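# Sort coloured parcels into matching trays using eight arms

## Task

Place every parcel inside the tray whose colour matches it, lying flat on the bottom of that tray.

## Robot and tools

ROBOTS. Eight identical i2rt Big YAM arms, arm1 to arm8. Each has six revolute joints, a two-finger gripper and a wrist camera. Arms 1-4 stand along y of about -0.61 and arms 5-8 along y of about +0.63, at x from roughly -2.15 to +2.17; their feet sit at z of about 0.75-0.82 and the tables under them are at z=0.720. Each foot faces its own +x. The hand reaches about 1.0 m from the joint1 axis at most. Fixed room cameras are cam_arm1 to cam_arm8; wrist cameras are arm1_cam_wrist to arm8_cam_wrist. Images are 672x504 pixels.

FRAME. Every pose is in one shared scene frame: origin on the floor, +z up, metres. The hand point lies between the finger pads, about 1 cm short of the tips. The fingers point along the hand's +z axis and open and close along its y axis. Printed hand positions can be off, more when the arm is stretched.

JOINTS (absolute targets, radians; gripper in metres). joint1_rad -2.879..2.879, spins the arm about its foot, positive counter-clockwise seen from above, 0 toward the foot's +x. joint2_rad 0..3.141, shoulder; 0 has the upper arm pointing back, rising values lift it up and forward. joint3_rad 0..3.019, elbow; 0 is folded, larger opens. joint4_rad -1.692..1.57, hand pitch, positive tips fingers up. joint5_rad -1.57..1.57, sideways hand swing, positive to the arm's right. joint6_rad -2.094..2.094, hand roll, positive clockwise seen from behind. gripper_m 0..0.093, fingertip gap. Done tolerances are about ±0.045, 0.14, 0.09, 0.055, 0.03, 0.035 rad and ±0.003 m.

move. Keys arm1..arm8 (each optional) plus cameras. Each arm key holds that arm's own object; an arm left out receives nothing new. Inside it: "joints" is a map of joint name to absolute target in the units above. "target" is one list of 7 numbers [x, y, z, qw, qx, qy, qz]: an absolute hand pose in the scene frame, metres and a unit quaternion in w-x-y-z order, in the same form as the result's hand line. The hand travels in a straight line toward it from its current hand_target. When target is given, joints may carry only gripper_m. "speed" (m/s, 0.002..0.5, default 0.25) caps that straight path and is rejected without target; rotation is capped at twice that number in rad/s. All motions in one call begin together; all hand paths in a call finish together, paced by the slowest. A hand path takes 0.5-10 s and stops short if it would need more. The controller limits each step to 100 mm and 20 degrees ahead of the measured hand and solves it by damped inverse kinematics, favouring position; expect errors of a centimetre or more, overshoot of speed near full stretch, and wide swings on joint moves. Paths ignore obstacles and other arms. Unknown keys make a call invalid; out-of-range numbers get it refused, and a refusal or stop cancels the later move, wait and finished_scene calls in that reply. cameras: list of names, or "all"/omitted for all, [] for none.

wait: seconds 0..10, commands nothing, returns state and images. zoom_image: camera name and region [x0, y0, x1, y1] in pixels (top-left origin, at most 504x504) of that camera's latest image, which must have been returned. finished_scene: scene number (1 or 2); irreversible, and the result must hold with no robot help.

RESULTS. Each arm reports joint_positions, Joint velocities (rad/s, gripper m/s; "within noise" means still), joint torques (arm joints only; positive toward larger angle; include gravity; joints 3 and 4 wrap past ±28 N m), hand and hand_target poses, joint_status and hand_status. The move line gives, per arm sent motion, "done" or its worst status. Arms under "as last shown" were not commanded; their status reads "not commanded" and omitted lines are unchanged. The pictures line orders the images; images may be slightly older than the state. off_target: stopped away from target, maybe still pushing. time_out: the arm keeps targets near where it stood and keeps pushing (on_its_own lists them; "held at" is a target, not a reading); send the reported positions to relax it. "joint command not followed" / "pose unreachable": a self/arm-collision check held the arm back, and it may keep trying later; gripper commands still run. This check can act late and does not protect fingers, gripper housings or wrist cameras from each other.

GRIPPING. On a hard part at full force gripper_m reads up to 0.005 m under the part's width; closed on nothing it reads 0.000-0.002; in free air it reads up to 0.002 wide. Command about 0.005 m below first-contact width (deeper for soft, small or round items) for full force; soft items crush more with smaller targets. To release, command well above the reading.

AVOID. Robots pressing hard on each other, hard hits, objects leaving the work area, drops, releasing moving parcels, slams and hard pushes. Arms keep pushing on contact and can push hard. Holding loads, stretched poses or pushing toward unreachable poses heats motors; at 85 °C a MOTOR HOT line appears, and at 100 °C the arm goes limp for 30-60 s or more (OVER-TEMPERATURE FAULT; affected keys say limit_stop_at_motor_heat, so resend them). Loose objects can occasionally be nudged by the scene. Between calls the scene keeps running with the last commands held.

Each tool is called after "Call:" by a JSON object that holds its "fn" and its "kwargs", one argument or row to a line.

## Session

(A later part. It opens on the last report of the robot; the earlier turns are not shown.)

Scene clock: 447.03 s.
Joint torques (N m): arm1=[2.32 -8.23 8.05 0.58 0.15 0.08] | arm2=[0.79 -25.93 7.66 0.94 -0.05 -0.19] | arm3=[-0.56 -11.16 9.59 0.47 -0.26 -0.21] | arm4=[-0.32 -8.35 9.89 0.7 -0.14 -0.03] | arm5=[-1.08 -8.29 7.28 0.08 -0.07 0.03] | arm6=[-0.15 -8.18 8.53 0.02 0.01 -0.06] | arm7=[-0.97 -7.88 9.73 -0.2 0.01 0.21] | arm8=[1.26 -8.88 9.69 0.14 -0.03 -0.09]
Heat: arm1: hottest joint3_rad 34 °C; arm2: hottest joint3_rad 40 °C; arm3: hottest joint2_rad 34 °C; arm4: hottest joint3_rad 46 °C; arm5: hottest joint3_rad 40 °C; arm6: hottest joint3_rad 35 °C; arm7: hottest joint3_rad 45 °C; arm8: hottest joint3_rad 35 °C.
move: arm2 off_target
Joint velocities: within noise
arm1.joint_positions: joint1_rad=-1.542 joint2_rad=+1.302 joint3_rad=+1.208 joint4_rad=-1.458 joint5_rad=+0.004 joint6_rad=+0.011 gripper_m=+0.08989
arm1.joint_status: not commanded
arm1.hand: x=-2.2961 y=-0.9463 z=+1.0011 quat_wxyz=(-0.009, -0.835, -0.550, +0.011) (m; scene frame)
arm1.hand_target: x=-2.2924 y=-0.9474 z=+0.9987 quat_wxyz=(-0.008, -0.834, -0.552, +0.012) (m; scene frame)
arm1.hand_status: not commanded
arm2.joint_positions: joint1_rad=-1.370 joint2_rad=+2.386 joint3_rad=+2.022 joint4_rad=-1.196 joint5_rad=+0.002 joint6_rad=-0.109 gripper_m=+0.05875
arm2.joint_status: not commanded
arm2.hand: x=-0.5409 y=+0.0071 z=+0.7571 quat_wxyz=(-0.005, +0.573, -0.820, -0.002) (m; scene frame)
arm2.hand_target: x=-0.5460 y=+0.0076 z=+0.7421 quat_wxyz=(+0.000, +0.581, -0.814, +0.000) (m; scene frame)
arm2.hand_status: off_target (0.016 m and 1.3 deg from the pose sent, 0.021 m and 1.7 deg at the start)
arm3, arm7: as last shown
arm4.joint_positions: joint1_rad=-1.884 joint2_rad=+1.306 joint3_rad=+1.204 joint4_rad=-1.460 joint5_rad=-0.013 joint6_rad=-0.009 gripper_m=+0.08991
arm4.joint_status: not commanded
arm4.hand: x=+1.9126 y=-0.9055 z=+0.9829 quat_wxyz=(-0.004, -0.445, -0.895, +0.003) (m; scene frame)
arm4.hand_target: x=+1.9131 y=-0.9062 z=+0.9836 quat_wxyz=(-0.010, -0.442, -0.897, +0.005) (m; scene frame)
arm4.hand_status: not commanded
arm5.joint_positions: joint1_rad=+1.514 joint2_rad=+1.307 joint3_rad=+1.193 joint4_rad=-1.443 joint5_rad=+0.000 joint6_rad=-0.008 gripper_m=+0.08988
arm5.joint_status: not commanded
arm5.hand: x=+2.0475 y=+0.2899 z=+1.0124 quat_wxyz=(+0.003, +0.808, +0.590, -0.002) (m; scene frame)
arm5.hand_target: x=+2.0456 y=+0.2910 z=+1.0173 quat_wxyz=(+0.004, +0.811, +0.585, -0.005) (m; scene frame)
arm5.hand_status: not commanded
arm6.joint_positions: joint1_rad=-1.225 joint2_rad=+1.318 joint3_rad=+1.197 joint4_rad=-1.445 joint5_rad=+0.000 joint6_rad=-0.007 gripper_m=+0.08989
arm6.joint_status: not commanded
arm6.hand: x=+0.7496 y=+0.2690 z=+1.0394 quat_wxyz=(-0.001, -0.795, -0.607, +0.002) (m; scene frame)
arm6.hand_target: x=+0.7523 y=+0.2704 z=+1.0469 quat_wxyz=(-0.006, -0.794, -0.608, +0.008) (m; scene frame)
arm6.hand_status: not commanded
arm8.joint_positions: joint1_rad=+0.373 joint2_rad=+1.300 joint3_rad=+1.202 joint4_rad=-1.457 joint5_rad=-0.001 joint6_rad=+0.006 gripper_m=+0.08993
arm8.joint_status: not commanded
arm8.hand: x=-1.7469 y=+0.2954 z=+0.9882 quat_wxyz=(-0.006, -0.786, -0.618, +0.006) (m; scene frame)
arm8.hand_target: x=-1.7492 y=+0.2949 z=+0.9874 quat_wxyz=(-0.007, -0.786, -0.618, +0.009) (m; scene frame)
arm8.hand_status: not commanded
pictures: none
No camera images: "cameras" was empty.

Call:
{"fn": "move", "kwargs": {
  "arm2": {"target":[-0.546,0.008,0.732,0,-0.5807,0.8141,0],"speed":0.1},
  "cameras": []
}}

Call:
{"fn": "move", "kwargs": {
  "arm2": {"joints":{"gripper_m":0.09}},
  "cameras": []
}}

Call:
{"fn": "move", "kwargs": {
  "arm2": {"target":[-0.546,0.008,0.90,0,-0.5807,0.8141,0],"speed":0.3},
  "cameras": []
}}

Call:
{"fn": "move", "kwargs": {
  "arm2": {"joints":{"joint2_rad":1.3,"joint3_rad":1.2,"joint4_rad":-1.45}},
  "cameras": []
}}

Call:
{"fn": "move", "kwargs": {
  "arm7": {"target":[-0.552,-0.012,0.84,0,0.8141,0.5807,0],"speed":0.35},
  "cameras": ["arm7_cam_wrist"]
}}

Scene clock: 460.50 s.
Joint torques (N m): arm1=[2.02 -8.29 8.1 0.68 0.18 0.08] | arm2=[0.73 -24.82 7.42 1.28 -0.04 -0.19] | arm3=[-0.5 -11.34 9.59 0.51 -0.26 -0.21] | arm4=[-0.32 -8.29 9.88 0.72 -0.14 -0.02] | arm5=[-0.97 -7.53 7.02 -0.02 -0.03 0.06] | arm6=[-0.15 -8.23 8.54 0.01 0.01 -0.06] | arm7=[-0.73 -7.82 9.74 -0.2 0 0.2] | arm8=[1.14 -8.88 9.73 0.17 -0.02 -0.09]
Heat: arm1: hottest joint3_rad 34 °C; arm2: hottest joint3_rad 39 °C; arm3: hottest joint2_rad 34 °C; arm4: hottest joint3_rad 46 °C; arm5: hottest joint3_rad 40 °C; arm6: hottest joint3_rad 35 °C; arm7: hottest joint3_rad 45 °C; arm8: hottest joint3_rad 35 °C.
move: arm2 off_target
Joint velocities: within noise
arm1, arm3, arm4, arm5, arm6, arm7, arm8: as last shown
arm2.joint_positions: joint1_rad=-1.370 joint2_rad=+2.387 joint3_rad=+2.018 joint4_rad=-1.188 joint5_rad=+0.002 joint6_rad=-0.109 gripper_m=+0.05875
arm2.joint_status: not commanded
arm2.hand: x=-0.5407 y=+0.0076 z=+0.7550 quat_wxyz=(-0.007, +0.572, -0.820, -0.003) (m; scene frame)
arm2.hand_target: x=-0.5461 y=+0.0072 z=+0.7325 quat_wxyz=(+0.000, +0.581, -0.814, +0.000) (m; scene frame)
arm2.hand_status: off_target (0.024 m and 1.5 deg from the pose sent, 0.026 m and 1.3 deg at the start)
pictures: none
No camera images: "cameras" was empty.

Scene clock: 461.17 s.
Joint torques (N m): arm1=[2.37 -8.47 8.24 0.68 0.14 0.05] | arm2=[0.73 -25.47 7.41 0.96 -0.04 -0.19] | arm3=[-0.5 -11.28 9.59 0.51 -0.26 -0.21] | arm4=[-0.32 -8.29 9.89 0.7 -0.14 -0.02] | arm5=[-0.91 -7.53 7.2 -0.05 -0.07 0.03] | arm6=[-0.15 -8.23 8.54 0.01 0 -0.06] | arm7=[-0.85 -7.65 9.81 -0.2 0.01 0.22] | arm8=[1.49 -8.64 9.66 0.13 -0.03 -0.08]
Heat: arm1: hottest joint3_rad 34 °C; arm2: hottest joint3_rad 39 °C; arm3: hottest joint2_rad 34 °C; arm4: hottest joint3_rad 46 °C; arm5: hottest joint3_rad 40 °C; arm6: hottest joint3_rad 35 °C; arm7: hottest joint3_rad 45 °C; arm8: hottest joint3_rad 35 °C.
move: arm2 done
Joint velocities: within noise
arm1, arm3, arm4, arm5, arm6, arm7, arm8: as last shown
arm2.joint_positions: joint1_rad=-1.370 joint2_rad=+2.394 joint3_rad=+2.018 joint4_rad=-1.179 joint5_rad=+0.002 joint6_rad=-0.109 gripper_m=+0.08986
arm2.joint_status: all done
arm2.hand: x=-0.5403 y=+0.0083 z=+0.7501 quat_wxyz=(-0.008, +0.573, -0.820, -0.004) (m; scene frame)
arm2.hand_target: x=-0.5462 y=+0.0071 z=+0.7324 quat_wxyz=(+0.000, +0.581, -0.814, +0.000) (m; scene frame)
arm2.hand_status: not commanded
pictures: none
No camera images: "cameras" was empty.

Scene clock: 462.80 s.
Joint torques (N m): arm1=[2.2 -8.59 8.06 0.64 0.16 0.07] | arm2=[0.79 -25 11.44 0.14 -0.04 -0.18] | arm3=[-0.5 -11.34 9.61 0.5 -0.26 -0.21] | arm4=[-0.32 -8.29 9.89 0.7 -0.14 -0.02] | arm5=[-1.14 -7.82 7.24 0.12 -0.07 0.04] | arm6=[-0.09 -8.23 8.54 0.02 0 -0.06] | arm7=[-0.79 -7.77 9.77 -0.21 0 0.2] | arm8=[1.49 -8.88 9.72 0.08 -0.03 -0.08]
Heat: arm1: hottest joint3_rad 34 °C; arm2: hottest joint3_rad 40 °C; arm3: hottest joint2_rad 34 °C; arm4: hottest joint3_rad 46 °C; arm5: hottest joint3_rad 40 °C; arm6: hottest joint3_rad 35 °C; arm7: hottest joint3_rad 45 °C; arm8: hottest joint3_rad 35 °C.
move: arm2 done
Joint velocities: within noise
arm1, arm3, arm4, arm5, arm6, arm8: as last shown
arm2.joint_positions: joint1_rad=-1.370 joint2_rad=+2.261 joint3_rad=+2.178 joint4_rad=-1.496 joint5_rad=+0.002 joint6_rad=-0.109 gripper_m=+0.08992
arm2.joint_status: not commanded
arm2.hand: x=-0.5451 y=-0.0017 z=+0.8995 quat_wxyz=(+0.003, +0.573, -0.820, +0.002) (m; scene frame)
arm2.hand_target: x=-0.5460 y=+0.0076 z=+0.9000 quat_wxyz=(-0.001, +0.581, -0.814, +0.000) (m; scene frame)
arm2.hand_status: done (0.010 m and 1.2 deg from the pose sent, 0.150 m and 1.5 deg at the start; pose on its path clipped on 3 of 49 steps)
arm7.joint_positions: joint1_rad=-1.128 joint2_rad=+1.292 joint3_rad=+1.205 joint4_rad=-1.439 joint5_rad=-0.002 joint6_rad=-0.009 gripper_m=+0.09010
arm7.joint_status: not commanded
arm7.hand: x=-0.4969 y=+0.2471 z=+1.0329 quat_wxyz=(-0.014, -0.770, -0.638, +0.016) (m; scene frame)
arm7.hand_target: x=-0.4987 y=+0.2507 z=+1.0280 quat_wxyz=(-0.006, -0.775, -0.632, +0.008) (m; scene frame)
arm7.hand_status: not commanded
pictures: none
No camera images: "cameras" was empty.

Scene clock: 464.43 s.
Joint torques (N m): arm1=[2.14 -8.47 8.24 0.66 0.2 0.08] | arm2=[0.79 -11.46 8.42 0.75 -0.04 -0.19] | arm3=[-0.56 -11.28 9.57 0.53 -0.27 -0.21] | arm4=[-0.26 -8.35 9.88 0.72 -0.14 -0.02] | arm5=[-1.2 -7.71 7.17 0.08 -0.09 0.03] | arm6=[-0.15 -8.18 8.53 0.02 0 -0.06] | arm7=[-0.79 -7.88 9.74 -0.24 0 0.21] | arm8=[1.49 -8.64 9.76 0.16 -0.03 -0.08]
Heat: arm1: hottest joint3_rad 34 °C; arm2: hottest joint3_rad 40 °C; arm3: hottest joint3_rad 34 °C; arm4: hottest joint3_rad 46 °C; arm5: hottest joint3_rad 40 °C; arm6: hottest joint3_rad 35 °C; arm7: hottest joint3_rad 45 °C; arm8: hottest joint3_rad 35 °C.
move: arm2 done
Joint velocities: within noise
arm1, arm3, arm4, arm5, arm6, arm7, arm8: as last shown
arm2.joint_positions: joint1_rad=-1.370 joint2_rad=+1.304 joint3_rad=+1.200 joint4_rad=-1.455 joint5_rad=+0.002 joint6_rad=-0.109 gripper_m=+0.08992
arm2.joint_status: all done
arm2.hand: x=-0.6890 y=-0.2919 z=+1.0257 quat_wxyz=(-0.006, +0.573, -0.820, -0.003) (m; scene frame)
arm2.hand_target: x=-0.6909 y=-0.2898 z=+1.0273 quat_wxyz=(-0.010, +0.581, -0.814, -0.005) (m; scene frame)
arm2.hand_status: not commanded
pictures: none
No camera images: "cameras" was empty.

Scene clock: 466.40 s.
Joint torques (N m): arm1=[2.43 -8.53 8.08 0.68 0.15 0.07] | arm2=[0.79 -11.46 8.4 0.73 -0.04 -0.18] | arm3=[-0.56 -11.4 9.59 0.53 -0.26 -0.21] | arm4=[-0.26 -8.29 9.88 0.7 -0.14 -0.02] | arm5=[-1.32 -7.59 7.21 0.01 -0.06 0.04] | arm6=[-0.15 -8.23 8.53 0.02 0.01 -0.06] | arm7=[-0.97 -16.67 14.32 -0.36 -0.02 0.23] | arm8=[1.49 -8.76 9.68 0.13 -0.01 -0.07]
Heat: arm1: hottest joint3_rad 34 °C; arm2: hottest joint3_rad 39 °C; arm3: hottest joint3_rad 34 °C; arm4: hottest joint3_rad 46 °C; arm5: hottest joint3_rad 40 °C; arm6: hottest joint3_rad 35 °C; arm7: hottest joint3_rad 45 °C; arm8: hottest joint3_rad 35 °C.
move: arm7 off_target
Joint velocities: within noise
arm1, arm2, arm3, arm4, arm5, arm6, arm8: as last shown
arm7.joint_positions: joint1_rad=-1.128 joint2_rad=+2.110 joint3_rad=+1.722 joint4_rad=-1.213 joint5_rad=-0.002 joint6_rad=+0.120 gripper_m=+0.09010
arm7.joint_status: not commanded
arm7.hand: x=-0.5452 y=+0.0061 z=+0.8279 quat_wxyz=(+0.011, -0.810, -0.587, -0.012) (m; scene frame)
arm7.hand_target: x=-0.5518 y=-0.0110 z=+0.8404 quat_wxyz=(+0.000, -0.814, -0.581, +0.000) (m; scene frame)
arm7.hand_status: off_target (0.023 m and 2.1 deg from the pose sent, 0.328 m and 8.6 deg at the start)
pictures: arm7_cam_wrist
camera_calibration:
arm7_cam_wrist: T_world_to_cam=[[-0.954955, 0.296317, 0.0160509, -0.538913], [0.246865, 0.76324, 0.597095, -0.357995], [0.164679, 0.574161, -0.80201, 0.871565], [0, 0, 0, 1]] pos_world=[-0.56979, -0.0674936, 0.921411]

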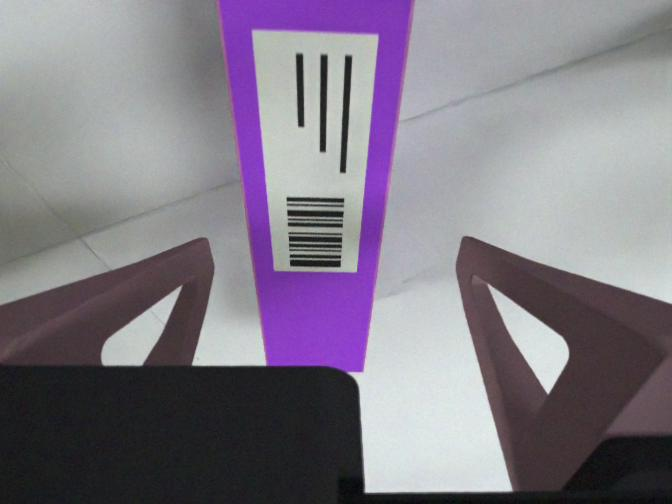

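Call:
{"fn": "move", "kwargs": {
  "arm7": {"target":[-0.542,-0.014,0.79,0,0.8141,0.5807,0],"speed":0.2},
  "cameras": []
}}

Call:
{"fn": "move", "kwargs": {
  "arm7": {"target":[-0.542,-0.014,0.745,0,0.8141,0.5807,0],"speed":0.15},
  "cameras": []
}}

Call:
{"fn": "move", "kwargs": {
  "arm7": {"joints":{"gripper_m":0.05}},
  "cameras": ["arm7_cam_wrist"]
}}

Call:
{"fn": "move", "kwargs": {
  "arm7": {"target":[-0.542,-0.014,0.90,0,0.8141,0.5807,0],"speed":0.3},
  "cameras": []
}}

Call:
{"fn": "move", "kwargs": {
  "arm7": {"joints":{"joint2_rad":1.3,"joint3_rad":1.2,"joint4_rad":-1.45}},
  "cameras": []
}}

Call:
{"fn": "move", "kwargs": {
  "arm7": {"joints":{"joint1_rad":2.157,"joint6_rad":-0.04}},
  "cameras": ["cam_arm7"]
}}

Call:
{"fn": "move", "kwargs": {
  "arm7": {"target":[-0.388,1.317,0.86,0,-0.704,0.710,0],"speed":0.35},
  "cameras": ["cam_arm7","arm7_cam_wrist"]
}}

Scene clock: 479.27 s.
Joint torques (N m): arm1=[2.32 -8.29 8.18 0.64 0.14 0.07] | arm2=[0.79 -11.4 8.42 0.75 -0.04 -0.19] | arm3=[-0.67 -11.34 9.61 0.55 -0.25 -0.21] | arm4=[-0.32 -8.35 9.88 0.7 -0.14 -0.02] | arm5=[-1.2 -7.82 7.21 0.01 -0.07 0] | arm6=[-0.15 -8.29 8.53 0.02 0.01 -0.06] | arm7=[0.56 -16.62 10.29 0.57 -0.03 0.23] | arm8=[1.49 -8.88 9.7 0.12 -0.02 -0.08]
Heat: arm1: hottest joint3_rad 34 °C; arm2: hottest joint3_rad 39 °C; arm3: hottest joint3_rad 34 °C; arm4: hottest joint3_rad 46 °C; arm5: hottest joint3_rad 40 °C; arm6: hottest joint3_rad 35 °C; arm7: hottest joint3_rad 47 °C; arm8: hottest joint3_rad 35 °C.
move: arm7 done
Joint velocities: within noise
arm1, arm2, arm4, arm5, arm6, arm8: as last shown
arm3.joint_positions: joint1_rad=+0.200 joint2_rad=+1.304 joint3_rad=+1.195 joint4_rad=-1.461 joint5_rad=-0.004 joint6_rad=-0.394 gripper_m=+0.08997
arm3.joint_status: not commanded
arm3.hand: x=+0.0972 y=-0.4668 z=+0.9770 quat_wxyz=(-0.001, +1.000, -0.008, +0.002) (m; scene frame)
arm3.hand_target: x=+0.0933 y=-0.4660 z=+0.9803 quat_wxyz=(-0.004, +1.000, +0.000, -0.008) (m; scene frame)
arm3.hand_status: not commanded
arm7.joint_positions: joint1_rad=-1.126 joint2_rad=+2.165 joint3_rad=+1.722 joint4_rad=-1.136 joint5_rad=-0.002 joint6_rad=+0.136 gripper_m=+0.09010
arm7.joint_status: not commanded
arm7.hand: x=-0.5467 y=-0.0063 z=+0.7942 quat_wxyz=(+0.003, -0.814, -0.581, -0.004) (m; scene frame)
arm7.hand_target: x=-0.5420 y=-0.0138 z=+0.7901 quat_wxyz=(+0.000, -0.814, -0.581, +0.000) (m; scene frame)
arm7.hand_status: done (0.010 m and 0.6 deg from the pose sent, 0.043 m and 2.1 deg at the start)
pictures: none
No camera images: "cameras" was empty.

Scene clock: 480.37 s.
Joint torques (N m): arm1=[2.32 -8.29 8.14 0.58 0.15 0.06] | arm2=[0.79 -11.4 8.4 0.73 -0.04 -0.19] | arm3=[-0.73 -11.22 9.59 0.5 -0.27 -0.21] | arm4=[-0.32 -8.29 9.88 0.7 -0.14 -0.02] | arm5=[-1.32 -7.71 7.12 0.09 -0.07 0] | arm6=[-0.15 -8.23 8.54 0.01 0.01 -0.06] | arm7=[0.73 -17.38 8.14 0.5 -0.02 0.19] | arm8=[1.38 -8.94 9.69 0.06 -0.01 -0.08]
Heat: arm1: hottest joint3_rad 34 °C; arm2: hottest joint3_rad 39 °C; arm3: hottest joint3_rad 34 °C; arm4: hottest joint3_rad 46 °C; arm5: hottest joint3_rad 40 °C; arm6: hottest joint3_rad 35 °C; arm7: hottest joint3_rad 47 °C; arm8: hottest joint3_rad 35 °C.
move: arm7 off_target
Joint velocities: within noise
arm1, arm2, arm3, arm4, arm5, arm6, arm8: as last shown
arm7.joint_positions: joint1_rad=-1.126 joint2_rad=+2.222 joint3_rad=+1.717 joint4_rad=-1.052 joint5_rad=-0.002 joint6_rad=+0.136 gripper_m=+0.09010
arm7.joint_status: not commanded
arm7.hand: x=-0.5486 y=-0.0158 z=+0.7572 quat_wxyz=(-0.004, -0.814, -0.581, +0.004) (m; scene frame)
arm7.hand_target: x=-0.5421 y=-0.0137 z=+0.7452 quat_wxyz=(+0.000, -0.814, -0.581, +0.000) (m; scene frame)
arm7.hand_status: off_target (0.014 m and 0.7 deg from the pose sent, 0.050 m and 0.6 deg at the start)
pictures: none
No camera images: "cameras" was empty.

Scene clock: 480.93 s.
Joint torques (N m): arm1=[1.73 -8.18 8.12 0.69 0.16 0.08] | arm2=[0.79 -11.46 8.4 0.73 -0.04 -0.19] | arm3=[-0.56 -11.28 9.61 0.51 -0.26 -0.21] | arm4=[-0.32 -8.35 9.89 0.72 -0.14 -0.02] | arm5=[-1.44 -8 7.15 -0.01 -0.1 -0.01] | arm6=[-0.15 -8.23 8.51 -0.01 0 -0.06] | arm7=[0.38 -17.03 8.21 0.57 -0.01 0.2] | arm8=[1.49 -8.82 9.77 0.16 -0.01 -0.1]
Heat: arm1: hottest joint3_rad 34 °C; arm2: hottest joint3_rad 39 °C; arm3: hottest joint3_rad 34 °C; arm4: hottest joint3_rad 46 °C; arm5: hottest joint3_rad 40 °C; arm6: hottest joint3_rad 35 °C; arm7: hottest joint3_rad 47 °C; arm8: hottest joint3_rad 35 °C.
move: arm7 off_target
Joint velocities: within noise
arm1.joint_positions: joint1_rad=-1.542 joint2_rad=+1.302 joint3_rad=+1.208 joint4_rad=-1.458 joint5_rad=+0.004 joint6_rad=+0.011 gripper_m=+0.08989
arm1.joint_status: not commanded
arm1.hand: x=-2.2961 y=-0.9463 z=+1.0011 quat_wxyz=(-0.009, -0.835, -0.550, +0.011) (m; scene frame)
arm1.hand_target: x=-2.2924 y=-0.9474 z=+0.9987 quat_wxyz=(-0.008, -0.834, -0.552, +0.012) (m; scene frame)
arm1.hand_status: not commanded
arm2, arm3: as last shown
arm4.joint_positions: joint1_rad=-1.884 joint2_rad=+1.306 joint3_rad=+1.204 joint4_rad=-1.460 joint5_rad=-0.013 joint6_rad=-0.009 gripper_m=+0.08991
arm4.joint_status: not commanded
arm4.hand: x=+1.9126 y=-0.9055 z=+0.9829 quat_wxyz=(-0.004, -0.445, -0.895, +0.003) (m; scene frame)
arm4.hand_target: x=+1.9131 y=-0.9062 z=+0.9836 quat_wxyz=(-0.010, -0.442, -0.897, +0.005) (m; scene frame)
arm4.hand_status: not commanded
arm5.joint_positions: joint1_rad=+1.514 joint2_rad=+1.307 joint3_rad=+1.193 joint4_rad=-1.443 joint5_rad=+0.000 joint6_rad=-0.008 gripper_m=+0.08988
arm5.joint_status: not commanded
arm5.hand: x=+2.0475 y=+0.2899 z=+1.0124 quat_wxyz=(+0.003, +0.808, +0.590, -0.002) (m; scene frame)
arm5.hand_target: x=+2.0456 y=+0.2910 z=+1.0173 quat_wxyz=(+0.004, +0.811, +0.585, -0.005) (m; scene frame)
arm5.hand_status: not commanded
arm6.joint_positions: joint1_rad=-1.225 joint2_rad=+1.318 joint3_rad=+1.197 joint4_rad=-1.445 joint5_rad=+0.000 joint6_rad=-0.007 gripper_m=+0.08989
arm6.joint_status: not commanded
arm6.hand: x=+0.7496 y=+0.2690 z=+1.0394 quat_wxyz=(-0.001, -0.795, -0.607, +0.002) (m; scene frame)
arm6.hand_target: x=+0.7523 y=+0.2704 z=+1.0469 quat_wxyz=(-0.006, -0.794, -0.608, +0.008) (m; scene frame)
arm6.hand_status: not commanded
arm7.joint_positions: joint1_rad=-1.126 joint2_rad=+2.222 joint3_rad=+1.717 joint4_rad=-1.052 joint5_rad=-0.002 joint6_rad=+0.137 gripper_m=+0.05962
arm7.joint_status: gripper_m off_target (ended at +0.05966, target +0.05000)
arm7.hand: x=-0.5484 y=-0.0158 z=+0.7572 quat_wxyz=(-0.004, -0.814, -0.581, +0.004) (m; scene frame)
arm7.hand_target: x=-0.5420 y=-0.0137 z=+0.7452 quat_wxyz=(+0.000, -0.814, -0.581, +0.000) (m; scene frame)
arm7.hand_status: not commanded
arm8.joint_positions: joint1_rad=+0.373 joint2_rad=+1.300 joint3_rad=+1.202 joint4_rad=-1.457 joint5_rad=-0.001 joint6_rad=+0.006 gripper_m=+0.08993
arm8.joint_status: not commanded
arm8.hand: x=-1.7469 y=+0.2954 z=+0.9882 quat_wxyz=(-0.006, -0.786, -0.618, +0.006) (m; scene frame)
arm8.hand_target: x=-1.7492 y=+0.2949 z=+0.9874 quat_wxyz=(-0.007, -0.786, -0.618, +0.009) (m; scene frame)
arm8.hand_status: not commanded
pictures: arm7_cam_wrist
camera_calibration:
arm7_cam_wrist: T_world_to_cam=[[-0.950329, 0.311043, 0.0112524, -0.527934], [0.263435, 0.784568, 0.561298, -0.261797], [0.16576, 0.536382, -0.827537, 0.847342], [0, 0, 0, 1]] pos_world=[-0.5732, -0.0848912, 0.854094]

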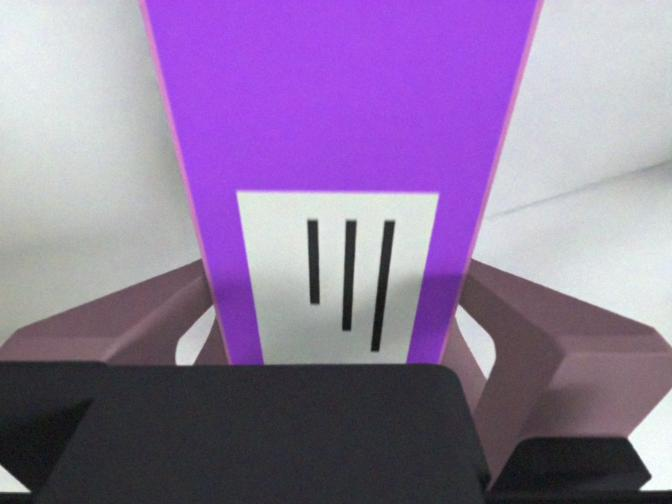

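Scene clock: 482.33 s.
Joint torques (N m): arm1=[2.02 -8.06 8.17 0.62 0.17 0.08] | arm2=[0.79 -11.46 8.42 0.73 -0.04 -0.19] | arm3=[-0.67 -11.28 9.61 0.51 -0.26 -0.21] | arm4=[-0.32 -8.35 9.88 0.7 -0.14 -0.02] | arm5=[-0.97 -8.18 7.12 0.09 -0.1 0] | arm6=[-0.15 -8.23 8.53 0.02 0.01 -0.06] | arm7=[0.5 -16.56 14.56 -0.31 -0.04 0.21] | arm8=[1.26 -8.94 9.66 0.08 -0.03 -0.08]
Heat: arm1: hottest joint3_rad 34 °C; arm2: hottest joint3_rad 39 °C; arm3: hottest joint3_rad 34 °C; arm4: hottest joint3_rad 46 °C; arm5: hottest joint3_rad 40 °C; arm6: hottest joint3_rad 35 °C; arm7: hottest joint3_rad 47 °C; arm8: hottest joint3_rad 35 °C.
move: arm7 off_target
Joint velocities: within noise
arm1, arm2, arm3, arm4, arm5, arm6, arm8: as last shown
arm7.joint_positions: joint1_rad=-1.126 joint2_rad=+2.065 joint3_rad=+1.810 joint4_rad=-1.344 joint5_rad=-0.002 joint6_rad=+0.137 gripper_m=+0.05962
arm7.joint_status: not commanded
arm7.hand: x=-0.5446 y=+0.0027 z=+0.8869 quat_wxyz=(+0.010, -0.814, -0.581, -0.012) (m; scene frame)
arm7.hand_target: x=-0.5417 y=-0.0132 z=+0.9002 quat_wxyz=(-0.001, -0.814, -0.581, +0.000) (m; scene frame)
arm7.hand_status: off_target (0.021 m and 1.8 deg from the pose sent, 0.143 m and 0.6 deg at the start)
pictures: none
No camera images: "cameras" was empty.

Scene clock: 483.87 s.
Joint torques (N m): arm1=[2.32 -8.35 8.09 0.69 0.17 0.07] | arm2=[0.79 -11.4 8.42 0.73 -0.04 -0.19] | arm3=[-0.62 -11.22 9.59 0.51 -0.26 -0.22] | arm4=[-0.32 -8.29 9.88 0.72 -0.14 -0.02] | arm5=[-1.08 -7.94 7.3 -0.03 -0.07 0] | arm6=[-0.09 -8.23 8.51 0.01 0 -0.06] | arm7=[0.5 -8.94 9.22 -0.09 -0.03 0.21] | arm8=[1.32 -8.76 9.69 0.2 -0.02 -0.1]
Heat: arm1: hottest joint3_rad 34 °C; arm2: hottest joint3_rad 39 °C; arm3: hottest joint3_rad 34 °C; arm4: hottest joint3_rad 46 °C; arm5: hottest joint3_rad 40 °C; arm6: hottest joint3_rad 35 °C; arm7: hottest joint3_rad 47 °C; arm8: hottest joint3_rad 35 °C.
move: arm7 done
Joint velocities: within noise
arm1, arm2, arm3, arm4, arm5, arm6, arm8: as last shown
arm7.joint_positions: joint1_rad=-1.126 joint2_rad=+1.305 joint3_rad=+1.211 joint4_rad=-1.444 joint5_rad=-0.002 joint6_rad=+0.137 gripper_m=+0.05962
arm7.joint_status: all done
arm7.hand: x=-0.4966 y=+0.2451 z=+1.0303 quat_wxyz=(-0.011, -0.814, -0.581, +0.011) (m; scene frame)
arm7.hand_target: x=-0.4923 y=+0.2496 z=+1.0279 quat_wxyz=(-0.006, -0.814, -0.581, +0.006) (m; scene frame)
arm7.hand_status: not commanded
pictures: none
No camera images: "cameras" was empty.

Scene clock: 486.97 s.
Joint torques (N m): arm1=[2.37 -8.29 8.17 0.62 0.15 0.08] | arm2=[0.79 -11.4 8.4 0.73 -0.04 -0.19] | arm3=[-0.5 -11.4 9.59 0.53 -0.26 -0.21] | arm4=[-0.26 -8.29 9.88 0.72 -0.14 -0.02] | arm5=[-1.38 -7.77 7.3 -0.01 -0.07 0.05] | arm6=[-0.15 -8.29 8.54 0.02 0 -0.06] | arm7=[-0.91 -8.76 9.22 -0.05 0.02 0.04] | arm8=[1.26 -8.94 9.72 0.1 -0.04 -0.09]
Heat: arm1: hottest joint3_rad 34 °C; arm2: hottest joint3_rad 39 °C; arm3: hottest joint3_rad 34 °C; arm4: hottest joint3_rad 46 °C; arm5: hottest joint3_rad 40 °C; arm6: hottest joint3_rad 35 °C; arm7: hottest joint3_rad 47 °C; arm8: hottest joint3_rad 35 °C.
move: arm7 done
Joint velocities: within noise
arm1, arm2, arm3, arm4, arm5, arm6, arm8: as last shown
arm7.joint_positions: joint1_rad=+2.164 joint2_rad=+1.305 joint3_rad=+1.211 joint4_rad=-1.444 joint5_rad=-0.004 joint6_rad=-0.033 gripper_m=+0.05971
arm7.joint_status: all done
arm7.hand: x=-0.4062 y=+0.9901 z=+1.0323 quat_wxyz=(-0.012, +0.702, -0.712, -0.013) (m; scene frame)
arm7.hand_target: x=-0.4036 y=+0.9847 z=+1.0298 quat_wxyz=(-0.008, +0.702, -0.712, -0.009) (m; scene frame)
arm7.hand_status: not commanded
pictures: cam_arm7

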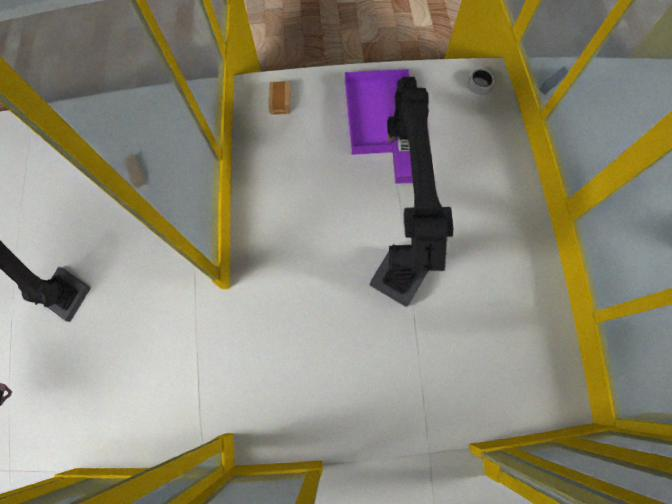

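Scene clock: 489.27 s.
Joint torques (N m): arm1=[2.14 -7.94 8.14 0.58 0.16 0.07] | arm2=[0.79 -11.46 8.4 0.73 -0.04 -0.19] | arm3=[-0.56 -11.28 9.59 0.55 -0.27 -0.21] | arm4=[-0.32 -8.29 9.89 0.72 -0.14 -0.03] | arm5=[-1.14 -7.59 7.27 0.08 -0.08 0.01] | arm6=[-0.15 -8.29 8.51 0.01 0 -0.06] | arm7=[-0.5 -17.96 15.41 -0.39 0.09 0.01] | arm8=[1.2 -9 9.76 0.09 0 -0.09]
Heat: arm1: hottest joint3_rad 34 °C; arm2: hottest joint3_rad 39 °C; arm3: hottest joint3_rad 34 °C; arm4: hottest joint3_rad 46 °C; arm5: hottest joint3_rad 40 °C; arm6: hottest joint3_rad 35 °C; arm7: hottest joint3_rad 47 °C; arm8: hottest joint3_rad 35 °C.
move: arm7 off_target
Joint velocities: within noise
arm1, arm3, arm4, arm5, arm6, arm8: as last shown
arm2.joint_positions: joint1_rad=-1.370 joint2_rad=+1.304 joint3_rad=+1.200 joint4_rad=-1.455 joint5_rad=+0.002 joint6_rad=-0.109 gripper_m=+0.08992
arm2.joint_status: not commanded
arm2.hand: x=-0.6890 y=-0.2919 z=+1.0257 quat_wxyz=(-0.006, +0.573, -0.820, -0.003) (m; scene frame)
arm2.hand_target: x=-0.6909 y=-0.2898 z=+1.0273 quat_wxyz=(-0.010, +0.581, -0.814, -0.005) (m; scene frame)
arm2.hand_status: not commanded
arm7.joint_positions: joint1_rad=+2.164 joint2_rad=+2.283 joint3_rad=+2.077 joint4_rad=-1.399 joint5_rad=-0.003 joint6_rad=-0.033 gripper_m=+0.05971
arm7.joint_status: not commanded
arm7.hand: x=-0.3917 y=+1.3000 z=+0.8495 quat_wxyz=(+0.013, +0.702, -0.712, +0.010) (m; scene frame)
arm7.hand_target: x=-0.3882 y=+1.3159 z=+0.8601 quat_wxyz=(-0.001, +0.704, -0.710, +0.000) (m; scene frame)
arm7.hand_status: off_target (0.020 m and 1.9 deg from the pose sent, 0.370 m and 2.1 deg at the start)
pictures: arm7_cam_wrist, cam_arm7
camera_calibration:
arm7_cam_wrist: T_world_to_cam=[[0.999961, 0.00176046, 0.00867742, 0.378791], [-0.00376368, -0.802574, 0.59654, 0.541464], [0.00801446, -0.59655, -0.802536, 1.5817], [0, 0, 0, 1]] pos_world=[-0.389415, 1.37746, 0.943077]

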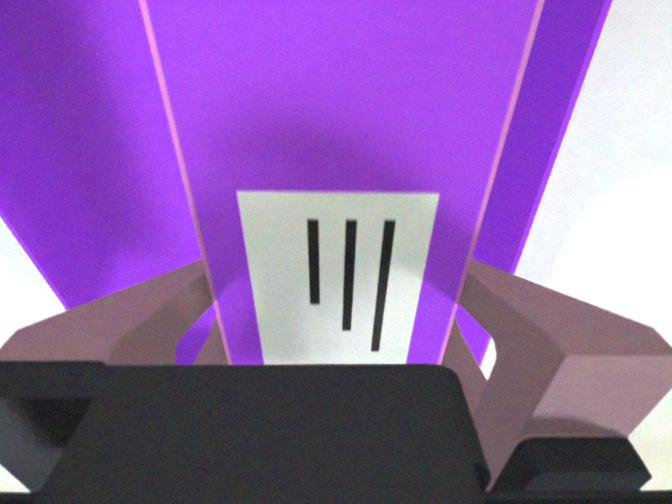

